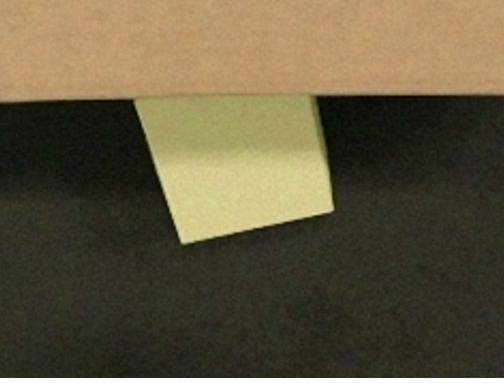

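Call:
{"fn": "move", "kwargs": {"base": {"translate_m":0.06}}}

Call:
{"fn": "move", "kwargs": {"target": {"side":"right","x":0.743,"y":-0.266,"z":1.09,"pitch_deg":93,"heading_deg":10,"roll_deg":180,"arc":true}, "cameras": ["head_camera","right_wrist_camera"]}}

Scene clock: 39.63 s.
Joint torques (N m): left_arm=[16.89 1.27 0.21 -7.72 0.5 -0.09 0.21] | right_arm=[19.88 -2.13 -5.48 12.16 0.74 -0.64 0.1]
move: done
base_odometry: x=+1.388 y=-0.443 heading=-0.083
turned_by_wheels: +0.000
turned_by_imu: +0.000
base_tilt: forward=+0.2 right=+0.8
base_status: done
joint_positions: body_ankle_rad=-0.400 body_knee_rad=+0.700 body_waist_pitch_rad=+0.200 body_waist_roll_rad=+0.000 body_waist_yaw_rad=+0.000 left_arm_joint1_rad=+2.444 left_arm_joint2_rad=-1.519 left_arm_joint3_rad=-1.534 left_arm_joint4_rad=-2.102 left_arm_joint5_rad=-0.311 left_arm_joint6_rad=+0.585 left_arm_joint7_rad=+0.208 left_gripper_rad=+0.000 right_arm_joint1_rad=-1.302 right_arm_joint2_rad=+1.959 right_arm_joint3_rad=+1.187 right_arm_joint4_rad=-1.816 right_arm_joint5_rad=+2.970 right_arm_joint6_rad=+0.783 right_arm_joint7_rad=+0.648 right_gripper_rad=+0.000 head_yaw_rad=+0.000 head_roll_rad=+0.000 head_pitch_rad=+0.000
joint_status: not commanded
arms_held: 0
arms_held_load: -
chest: x=+0.2936 y=+0.0000 z=+1.2801 quat_wxyz=(+0.969, +0.000, +0.247, +0.000) (m; base frame)
head_camera_pose: x=+0.5448 y=+0.0276 z=+1.5588 quat_wxyz=(+0.234, -0.677, +0.654, -0.246) (m; base frame)
left_hand: x=+0.2449 y=+0.2397 z=+0.6621 quat_wxyz=(+0.006, +0.993, +0.101, +0.056) pitch_deg=+83.5 heading_deg=-0.5 roll_deg=+167.9 fingers_toward=(+0.11, +0.00, -0.99) jaws_along=(+0.20, -0.98, +0.02) (m; base frame)
right_hand: x=+0.7500 y=-0.2702 z=+1.1794 quat_wxyz=(+0.000, -0.985, +0.000, -0.173) pitch_deg=+70.1 heading_deg=+0.1 roll_deg=+180.1 fingers_toward=(+0.34, +0.00, -0.94) jaws_along=(+0.00, -1.00, +0.00) (m; base frame)
pictures: none

Scene clock: 39.93 s.
Joint torques (N m): left_arm=[16.9 1.1 0.27 -7.79 0.36 -0.09 0.27] | right_arm=[20.07 -2.64 -5.66 12.19 0.69 -0.79 0]
move: refused
base_odometry: x=+1.388 y=-0.443 heading=-0.083
turned_by_wheels: +0.000
turned_by_imu: +0.000
base_tilt: forward=+0.2 right=+0.8
base_status: not commanded
joint_positions: body_ankle_rad=-0.400 body_knee_rad=+0.700 body_waist_pitch_rad=+0.200 body_waist_roll_rad=+0.000 body_waist_yaw_rad=+0.000 left_arm_joint1_rad=+2.444 left_arm_joint2_rad=-1.519 left_arm_joint3_rad=-1.534 left_arm_joint4_rad=-2.102 left_arm_joint5_rad=-0.311 left_arm_joint6_rad=+0.585 left_arm_joint7_rad=+0.208 left_gripper_rad=+0.000 right_arm_joint1_rad=-1.302 right_arm_joint2_rad=+1.959 right_arm_joint3_rad=+1.187 right_arm_joint4_rad=-1.816 right_arm_joint5_rad=+2.970 right_arm_joint6_rad=+0.783 right_arm_joint7_rad=+0.648 right_gripper_rad=+0.000 head_yaw_rad=+0.000 head_roll_rad=+0.000 head_pitch_rad=+0.000
joint_status: not commanded
arms_held: 0
arms_held_load: -
chest: x=+0.2936 y=+0.0000 z=+1.2801 quat_wxyz=(+0.969, +0.000, +0.247, +0.000) (m; base frame)
head_camera_pose: x=+0.5448 y=+0.0276 z=+1.5588 quat_wxyz=(+0.234, -0.677, +0.654, -0.246) (m; base frame)
left_hand: x=+0.2449 y=+0.2397 z=+0.6621 quat_wxyz=(+0.006, +0.993, +0.101, +0.056) pitch_deg=+83.5 heading_deg=-0.5 roll_deg=+167.9 fingers_toward=(+0.11, +0.00, -0.99) jaws_along=(+0.20, -0.98, +0.02) (m; base frame)
right_hand: x=+0.7500 y=-0.2702 z=+1.1794 quat_wxyz=(+0.000, -0.985, +0.000, -0.173) pitch_deg=+70.1 heading_deg=+0.1 roll_deg=+180.1 fingers_toward=(+0.34, +0.00, -0.94) jaws_along=(+0.00, -1.00, +0.00) (m; base frame)
right_hand_status: refused: the best posture that gets there brings the right wrist within 0.00 rad of the stop that joints 6 and 7 share (needs 0.10 rad clear). Nothing moved. A plan exists at "z" 1.05, or at "pitch_deg" 88.
pictures: head_camera, right_wrist_camera
camera_calibration:
head_camera: T_world_to_cam=[[0.0251213, -0.999327, 0.0267382, -0.0277398], [-0.76955, -0.0364035, -0.637549, 1.4141], [0.638093, -0.00456036, -0.769946, 0.852666], [0, 0, 0, 1]] pos_world=[0.544839, 0.0276457, 1.55881]
right_wrist_camera: T_world_to_cam=[[-0.023216, 0.999719, 0.00485316, 0.276952], [0.627873, 0.0108028, 0.778241, -1.37933], [0.777969, 0.0211148, -0.627947, 0.301091], [0, 0, 0, 1]] pos_world=[0.638235, -0.268331, 1.26118]

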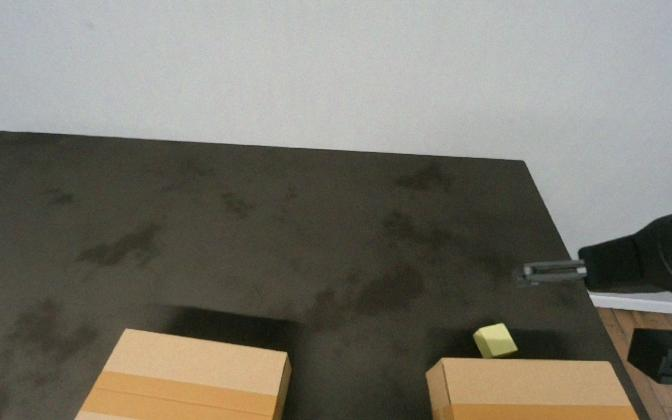

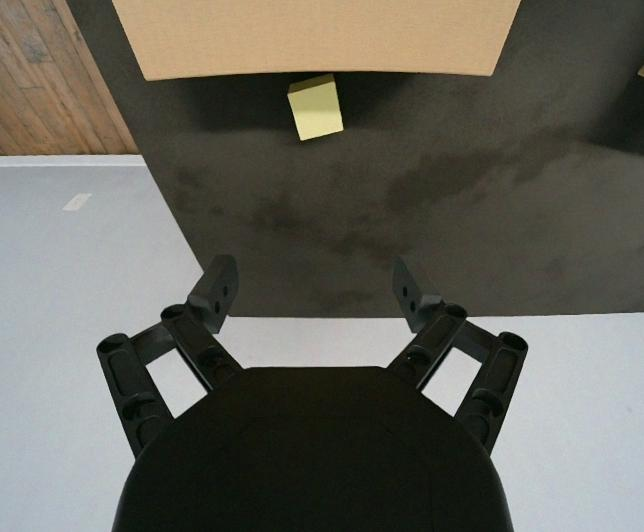

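Call:
{"fn": "move", "kwargs": {"where": [[496,338],[477,333],[503,326],[512,347],[490,352]]}}

Call:
{"fn": "move", "kwargs": {"target": {"side":"right","x":0.743,"y":-0.266,"z":1.1,"pitch_deg":87,"heading_deg":14,"roll_deg":180,"arc":true}, "cameras": ["head_camera","right_wrist_camera"]}}

Scene clock: 41.03 s.
Joint torques (N m): left_arm=[16.75 0.92 0.28 -7.78 0.34 -0.09 0.25] | right_arm=[19.56 -2.57 -5.44 12.11 0.57 -0.73 0.08]
base_odometry: x=+1.388 y=-0.443 heading=-0.083
turned_by_wheels: +0.000
turned_by_imu: +0.000
base_tilt: forward=+0.2 right=+0.8
where, head_camera: pixel (496, 338): x +0.738, y -0.263, z +0.991; pixel (477, 333): x +0.751, y -0.239, z +0.975; pixel (503, 326): x +0.759, y -0.282, z +0.990; pixel (512, 347): x +0.724, y -0.287, z +0.989; pixel (490, 352): x +0.715, y -0.247, z +0.988. By the robot's depth camera.
base_status: not commanded
joint_positions: body_ankle_rad=-0.400 body_knee_rad=+0.700 body_waist_pitch_rad=+0.200 body_waist_roll_rad=+0.000 body_waist_yaw_rad=+0.000 left_arm_joint1_rad=+2.444 left_arm_joint2_rad=-1.519 left_arm_joint3_rad=-1.534 left_arm_joint4_rad=-2.102 left_arm_joint5_rad=-0.311 left_arm_joint6_rad=+0.585 left_arm_joint7_rad=+0.208 left_gripper_rad=+0.000 right_arm_joint1_rad=-1.302 right_arm_joint2_rad=+1.959 right_arm_joint3_rad=+1.187 right_arm_joint4_rad=-1.816 right_arm_joint5_rad=+2.970 right_arm_joint6_rad=+0.783 right_arm_joint7_rad=+0.648 right_gripper_rad=+0.000 head_yaw_rad=+0.000 head_roll_rad=+0.000 head_pitch_rad=+0.000
joint_status: not commanded
arms_held: 0
arms_held_load: -
chest: x=+0.2936 y=+0.0000 z=+1.2801 quat_wxyz=(+0.969, +0.000, +0.247, +0.000) (m; base frame)
head_camera_pose: x=+0.5448 y=+0.0276 z=+1.5588 quat_wxyz=(+0.234, -0.677, +0.654, -0.246) (m; base frame)
left_hand: x=+0.2449 y=+0.2397 z=+0.6621 quat_wxyz=(+0.006, +0.993, +0.101, +0.056) pitch_deg=+83.5 heading_deg=-0.5 roll_deg=+167.9 fingers_toward=(+0.11, +0.00, -0.99) jaws_along=(+0.20, -0.98, +0.02) (m; base frame)
right_hand: x=+0.7500 y=-0.2702 z=+1.1794 quat_wxyz=(+0.000, -0.985, +0.000, -0.173) pitch_deg=+70.1 heading_deg=+0.1 roll_deg=+180.1 fingers_toward=(+0.34, +0.00, -0.94) jaws_along=(+0.00, -1.00, +0.00) (m; base frame)
pictures: none

Scene clock: 42.67 s.
Joint torques (N m): left_arm=[16.8 0.75 0.27 -7.77 0.31 -0.11 0.28] | right_arm=[24.68 -1.93 -3.59 11.96 -0.41 -0.06 0.2]
move: done
base_odometry: x=+1.388 y=-0.443 heading=-0.083
turned_by_wheels: +0.000
turned_by_imu: +0.000
base_tilt: forward=+0.2 right=+0.8
base_status: not commanded
joint_positions: body_ankle_rad=-0.400 body_knee_rad=+0.700 body_waist_pitch_rad=+0.200 body_waist_roll_rad=+0.000 body_waist_yaw_rad=+0.000 left_arm_joint1_rad=+2.444 left_arm_joint2_rad=-1.519 left_arm_joint3_rad=-1.534 left_arm_joint4_rad=-2.102 left_arm_joint5_rad=-0.311 left_arm_joint6_rad=+0.585 left_arm_joint7_rad=+0.208 left_gripper_rad=+0.000 right_arm_joint1_rad=-1.583 right_arm_joint2_rad=+1.780 right_arm_joint3_rad=+1.292 right_arm_joint4_rad=-1.570 right_arm_joint5_rad=+2.586 right_arm_joint6_rad=+0.850 right_arm_joint7_rad=+0.791 right_gripper_rad=+0.000 head_yaw_rad=+0.000 head_roll_rad=+0.000 head_pitch_rad=+0.000
joint_status: not commanded
arms_held: 0
arms_held_load: -
chest: x=+0.2936 y=+0.0000 z=+1.2801 quat_wxyz=(+0.969, +0.000, +0.247, +0.000) (m; base frame)
head_camera_pose: x=+0.5448 y=+0.0276 z=+1.5588 quat_wxyz=(+0.234, -0.677, +0.654, -0.246) (m; base frame)
left_hand: x=+0.2449 y=+0.2397 z=+0.6621 quat_wxyz=(+0.006, +0.993, +0.101, +0.056) pitch_deg=+83.5 heading_deg=-0.5 roll_deg=+167.9 fingers_toward=(+0.11, +0.00, -0.99) jaws_along=(+0.20, -0.98, +0.02) (m; base frame)
right_hand: x=+0.7435 y=-0.2661 z=+1.1007 quat_wxyz=(+0.002, -0.992, -0.122, -0.027) pitch_deg=+86.9 heading_deg=-166.0 roll_deg=+0.0 fingers_toward=(+0.05, +0.01, -1.00) jaws_along=(+0.24, -0.97, +0.00) (m; base frame)
right_hand_status: reached (straight line, to end with the hand's camera side backward, planned for 1.1 s): 1 mm and 0.2 deg off.
pictures: head_camera, right_wrist_camera
camera_calibration:
head_camera: T_world_to_cam=[[0.025118, -0.999327, 0.0267422, -0.0277442], [-0.76946, -0.0364041, -0.637657, 1.41422], [0.638201, -0.00456042, -0.769856, 0.852467], [0, 0, 0, 1]] pos_world=[0.54484, 0.0276457, 1.55881]
right_wrist_camera: T_world_to_cam=[[-0.262845, 0.964803, 0.00822197, 0.438191], [0.798335, 0.212692, 0.563403, -1.15055], [0.541824, 0.154651, -0.826141, 0.685904], [0, 0, 0, 1]] pos_world=[0.662064, -0.28413, 1.21128]

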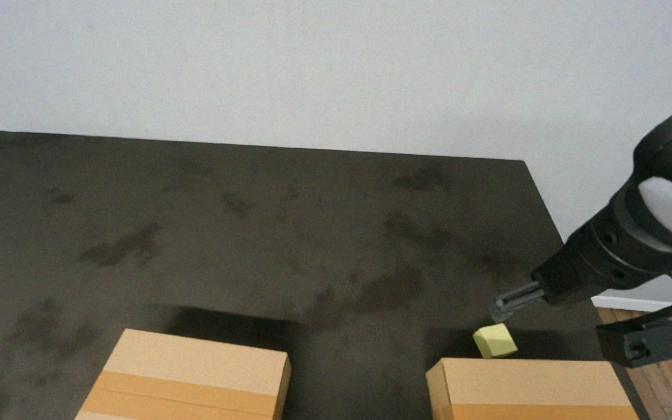

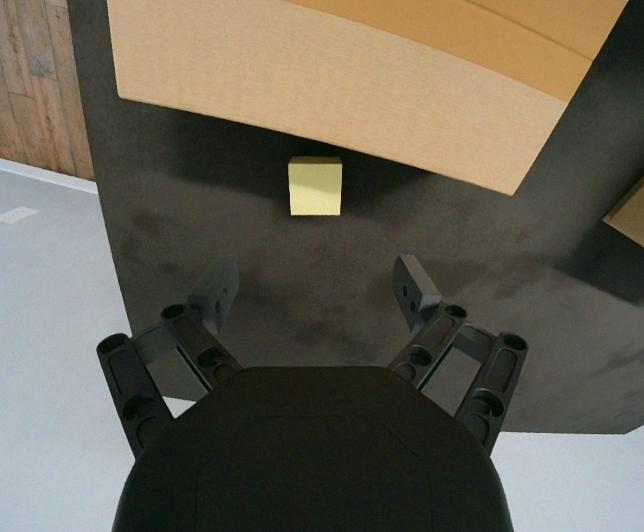

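Call:
{"fn": "move", "kwargs": {"target": {"side":"right","x":0.746,"y":-0.266,"z":1.05,"pitch_deg":93,"heading_deg":14,"roll_deg":180,"arc":true}}}

Call:
{"fn": "move", "kwargs": {"target": {"side":"right","x":0.746,"y":-0.266,"z":0.99,"pitch_deg":94,"heading_deg":14,"roll_deg":180}, "cameras": ["head_camera","right_wrist_camera"]}}

Scene clock: 44.93 s.
Joint torques (N m): left_arm=[16.66 0.95 0.27 -7.63 0.46 -0.15 0.26] | right_arm=[28.49 -1.66 -3.97 11.07 -0.31 0.23 -0.38]
move: done
base_odometry: x=+1.388 y=-0.443 heading=-0.083
turned_by_wheels: +0.000
turned_by_imu: +0.000
base_tilt: forward=+0.2 right=+0.8
base_status: not commanded
joint_positions: body_ankle_rad=-0.400 body_knee_rad=+0.700 body_waist_pitch_rad=+0.200 body_waist_roll_rad=+0.000 body_waist_yaw_rad=+0.000 left_arm_joint1_rad=+2.444 left_arm_joint2_rad=-1.519 left_arm_joint3_rad=-1.534 left_arm_joint4_rad=-2.102 left_arm_joint5_rad=-0.311 left_arm_joint6_rad=+0.585 left_arm_joint7_rad=+0.208 left_gripper_rad=+0.000 right_arm_joint1_rad=-1.762 right_arm_joint2_rad=+1.774 right_arm_joint3_rad=+1.297 right_arm_joint4_rad=-1.455 right_arm_joint5_rad=+2.587 right_arm_joint6_rad=+0.900 right_arm_joint7_rad=+0.781 right_gripper_rad=+0.000 head_yaw_rad=+0.000 head_roll_rad=+0.000 head_pitch_rad=+0.000
joint_status: not commanded
arms_held: 0
arms_held_load: -
chest: x=+0.2936 y=+0.0000 z=+1.2801 quat_wxyz=(+0.969, +0.000, +0.247, +0.000) (m; base frame)
head_camera_pose: x=+0.5448 y=+0.0276 z=+1.5588 quat_wxyz=(+0.234, -0.677, +0.654, -0.246) (m; base frame)
left_hand: x=+0.2449 y=+0.2397 z=+0.6621 quat_wxyz=(+0.006, +0.993, +0.101, +0.056) pitch_deg=+83.5 heading_deg=-0.5 roll_deg=+167.9 fingers_toward=(+0.11, +0.00, -0.99) jaws_along=(+0.20, -0.98, +0.02) (m; base frame)
right_hand: x=+0.7463 y=-0.2653 z=+1.0505 quat_wxyz=(-0.003, -0.992, -0.122, +0.025) pitch_deg=+87.1 heading_deg=-165.9 roll_deg=+0.0 fingers_toward=(-0.05, -0.01, -1.00) jaws_along=(+0.24, -0.97, +0.00) (m; base frame)
right_hand_status: reached (straight line, to end with the hand's camera side backward, planned for 0.7 s): 1 mm and 0.1 deg off.
pictures: none

Scene clock: 46.03 s.
Joint torques (N m): left_arm=[16.63 1.02 0.21 -7.68 0.28 -0.1 0.31] | right_arm=[29.2 -0.64 -4.63 10.26 0.51 -0.25 -0.31]
move: done
base_odometry: x=+1.388 y=-0.443 heading=-0.083
turned_by_wheels: +0.000
turned_by_imu: +0.000
base_tilt: forward=+0.3 right=+0.9
base_status: not commanded
joint_positions: body_ankle_rad=-0.400 body_knee_rad=+0.700 body_waist_pitch_rad=+0.200 body_waist_roll_rad=+0.000 body_waist_yaw_rad=+0.000 left_arm_joint1_rad=+2.444 left_arm_joint2_rad=-1.519 left_arm_joint3_rad=-1.534 left_arm_joint4_rad=-2.102 left_arm_joint5_rad=-0.311 left_arm_joint6_rad=+0.585 left_arm_joint7_rad=+0.208 left_gripper_rad=+0.000 right_arm_joint1_rad=-1.894 right_arm_joint2_rad=+1.787 right_arm_joint3_rad=+1.283 right_arm_joint4_rad=-1.456 right_arm_joint5_rad=+2.703 right_arm_joint6_rad=+0.818 right_arm_joint7_rad=+0.682 right_gripper_rad=+0.000 head_yaw_rad=+0.000 head_roll_rad=+0.000 head_pitch_rad=+0.000
joint_status: not commanded
arms_held: 0
arms_held_load: -
chest: x=+0.2936 y=+0.0000 z=+1.2801 quat_wxyz=(+0.969, +0.000, +0.247, +0.000) (m; base frame)
head_camera_pose: x=+0.5448 y=+0.0276 z=+1.5588 quat_wxyz=(+0.234, -0.677, +0.654, -0.246) (m; base frame)
left_hand: x=+0.2449 y=+0.2397 z=+0.6621 quat_wxyz=(+0.006, +0.993, +0.101, +0.056) pitch_deg=+83.5 heading_deg=-0.5 roll_deg=+167.9 fingers_toward=(+0.11, +0.00, -0.99) jaws_along=(+0.20, -0.98, +0.02) (m; base frame)
right_hand: x=+0.7455 y=-0.2660 z=+0.9902 quat_wxyz=(-0.003, -0.992, -0.121, +0.035) pitch_deg=+86.0 heading_deg=-166.1 roll_deg=+0.0 fingers_toward=(-0.07, -0.02, -1.00) jaws_along=(+0.24, -0.97, +0.00) (m; base frame)
right_hand_status: reached (straight line, to end with the hand's camera side backward, planned for 0.6 s): 1 mm and 0.1 deg off.
pictures: head_camera, right_wrist_camera
camera_calibration:
head_camera: T_world_to_cam=[[0.0251157, -0.999327, 0.0267403, -0.02774], [-0.76946, -0.0364012, -0.637657, 1.41422], [0.638201, -0.00456044, -0.769856, 0.852467], [0, 0, 0, 1]] pos_world=[0.54484, 0.0276457, 1.55881]
right_wrist_camera: T_world_to_cam=[[-0.25981, 0.965542, 0.0150652, 0.430704], [0.860988, 0.224556, 0.45637, -1.02747], [0.437262, 0.131541, -0.889663, 0.728173], [0, 0, 0, 1]] pos_world=[0.678143, -0.280922, 1.11025]

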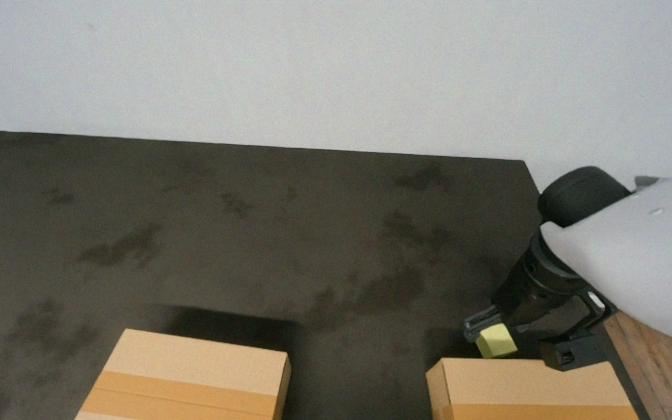

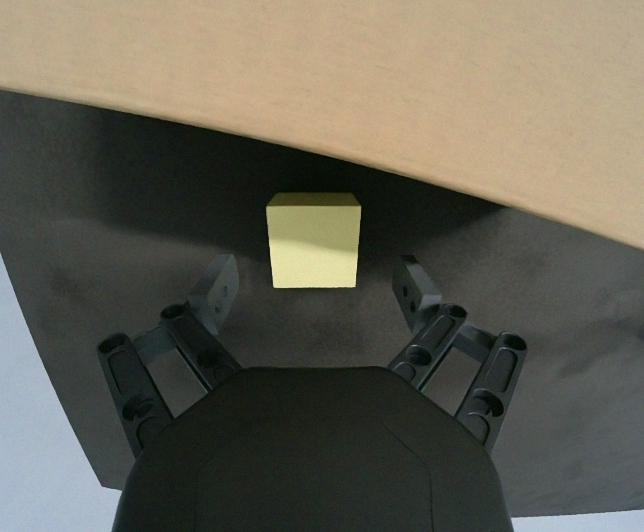

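Call:
{"fn": "move", "kwargs": {"target": {"side":"right","x":0.731,"y":-0.27,"z":0.991,"pitch_deg":95,"heading_deg":14,"roll_deg":180}, "cameras": ["right_wrist_camera"]}}

Call:
{"fn": "move", "kwargs": {"joints": {"right_gripper_rad":-0.6}, "cameras": ["right_wrist_camera"]}}

Scene clock: 48.67 s.
Joint torques (N m): left_arm=[16.49 0.89 0.28 -7.62 0.39 -0.14 0.24] | right_arm=[30.93 -0.5 -4.24 9.66 -0.59 -0.24 0.2]
move: done
base_odometry: x=+1.388 y=-0.443 heading=-0.083
turned_by_wheels: +0.000
turned_by_imu: +0.000
base_tilt: forward=+0.2 right=+0.8
base_status: not commanded
joint_positions: body_ankle_rad=-0.400 body_knee_rad=+0.700 body_waist_pitch_rad=+0.200 body_waist_roll_rad=+0.000 body_waist_yaw_rad=+0.000 left_arm_joint1_rad=+2.444 left_arm_joint2_rad=-1.519 left_arm_joint3_rad=-1.534 left_arm_joint4_rad=-2.102 left_arm_joint5_rad=-0.311 left_arm_joint6_rad=+0.585 left_arm_joint7_rad=+0.208 left_gripper_rad=+0.000 right_arm_joint1_rad=-1.870 right_arm_joint2_rad=+1.790 right_arm_joint3_rad=+1.283 right_arm_joint4_rad=-1.507 right_arm_joint5_rad=+2.691 right_arm_joint6_rad=+0.807 right_arm_joint7_rad=+0.683 right_gripper_rad=+0.000 head_yaw_rad=+0.000 head_roll_rad=+0.000 head_pitch_rad=+0.000
joint_status: not commanded
arms_held: 0
arms_held_load: -
chest: x=+0.2936 y=+0.0000 z=+1.2801 quat_wxyz=(+0.969, +0.000, +0.247, +0.000) (m; base frame)
head_camera_pose: x=+0.5448 y=+0.0276 z=+1.5588 quat_wxyz=(+0.234, -0.677, +0.654, -0.246) (m; base frame)
left_hand: x=+0.2449 y=+0.2397 z=+0.6621 quat_wxyz=(+0.006, +0.993, +0.101, +0.056) pitch_deg=+83.5 heading_deg=-0.5 roll_deg=+167.9 fingers_toward=(+0.11, +0.00, -0.99) jaws_along=(+0.20, -0.98, +0.02) (m; base frame)
right_hand: x=+0.7302 y=-0.2705 z=+0.9898 quat_wxyz=(-0.005, -0.992, -0.120, +0.045) pitch_deg=+84.9 heading_deg=-166.2 roll_deg=+0.0 fingers_toward=(-0.09, -0.02, -1.00) jaws_along=(+0.24, -0.97, +0.00) (m; base frame)
right_hand_status: reached (straight line, to end with the hand's camera side backward, planned for 0.4 s): 2 mm and 0.2 deg off.
pictures: right_wrist_camera
camera_calibration:
right_wrist_camera: T_world_to_cam=[[-0.258003, 0.966031, 0.0147754, 0.430208], [0.869672, 0.225552, 0.439087, -1.00214], [0.420839, 0.126136, -0.898323, 0.754229], [0, 0, 0, 1]] pos_world=[0.665122, -0.284694, 1.11121]

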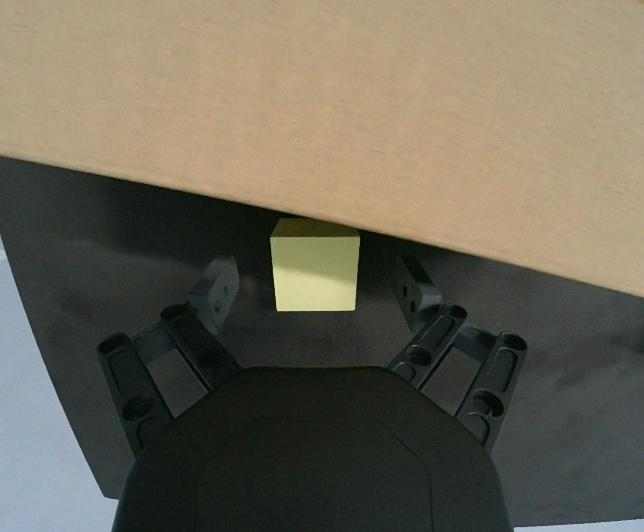

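Scene clock: 49.67 s.
Joint torques (N m): left_arm=[16.92 1.15 0.17 -7.68 0.37 -0.1 0.26] | right_arm=[30.63 -0.18 -4.01 9.78 -0.64 -0.18 0.22]
move: off_target
base_odometry: x=+1.388 y=-0.443 heading=-0.083
turned_by_wheels: +0.000
turned_by_imu: +0.000
base_tilt: forward=+0.2 right=+0.8
base_status: not commanded
joint_positions: body_ankle_rad=-0.400 body_knee_rad=+0.700 body_waist_pitch_rad=+0.200 body_waist_roll_rad=+0.000 body_waist_yaw_rad=+0.000 left_arm_joint1_rad=+2.444 left_arm_joint2_rad=-1.519 left_arm_joint3_rad=-1.534 left_arm_joint4_rad=-2.102 left_arm_joint5_rad=-0.311 left_arm_joint6_rad=+0.585 left_arm_joint7_rad=+0.208 left_gripper_rad=+0.000 right_arm_joint1_rad=-1.869 right_arm_joint2_rad=+1.790 right_arm_joint3_rad=+1.283 right_arm_joint4_rad=-1.507 right_arm_joint5_rad=+2.691 right_arm_joint6_rad=+0.807 right_arm_joint7_rad=+0.683 right_gripper_rad=-0.490 head_yaw_rad=+0.000 head_roll_rad=+0.000 head_pitch_rad=+0.000
joint_status: right_gripper_rad off_target (ended at -0.490, target -0.600)
arms_held: 0
arms_held_load: -
chest: x=+0.2936 y=+0.0000 z=+1.2801 quat_wxyz=(+0.969, +0.000, +0.247, +0.000) (m; base frame)
head_camera_pose: x=+0.5448 y=+0.0276 z=+1.5588 quat_wxyz=(+0.234, -0.677, +0.654, -0.246) (m; base frame)
left_hand: x=+0.2449 y=+0.2397 z=+0.6621 quat_wxyz=(+0.006, +0.993, +0.101, +0.056) pitch_deg=+83.5 heading_deg=-0.5 roll_deg=+167.9 fingers_toward=(+0.11, +0.00, -0.99) jaws_along=(+0.20, -0.98, +0.02) (m; base frame)
right_hand: x=+0.7304 y=-0.2704 z=+0.9900 quat_wxyz=(-0.005, -0.992, -0.121, +0.044) pitch_deg=+84.9 heading_deg=-166.1 roll_deg=+0.0 fingers_toward=(-0.09, -0.02, -1.00) jaws_along=(+0.24, -0.97, +0.00) (m; base frame)
pictures: right_wrist_camera
camera_calibration:
right_wrist_camera: T_world_to_cam=[[-0.25823, 0.965969, 0.0148425, 0.430168], [0.869376, 0.225653, 0.43962, -1.00262], [0.42131, 0.126427, -0.898061, 0.753874], [0, 0, 0, 1]] pos_world=[0.66512, -0.284596, 1.11141]

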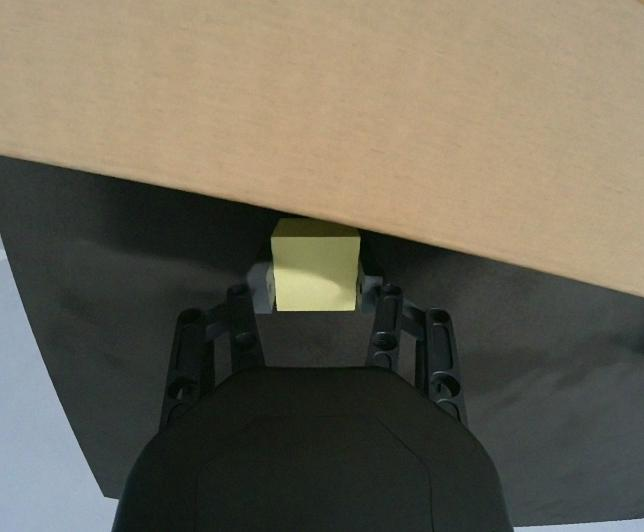

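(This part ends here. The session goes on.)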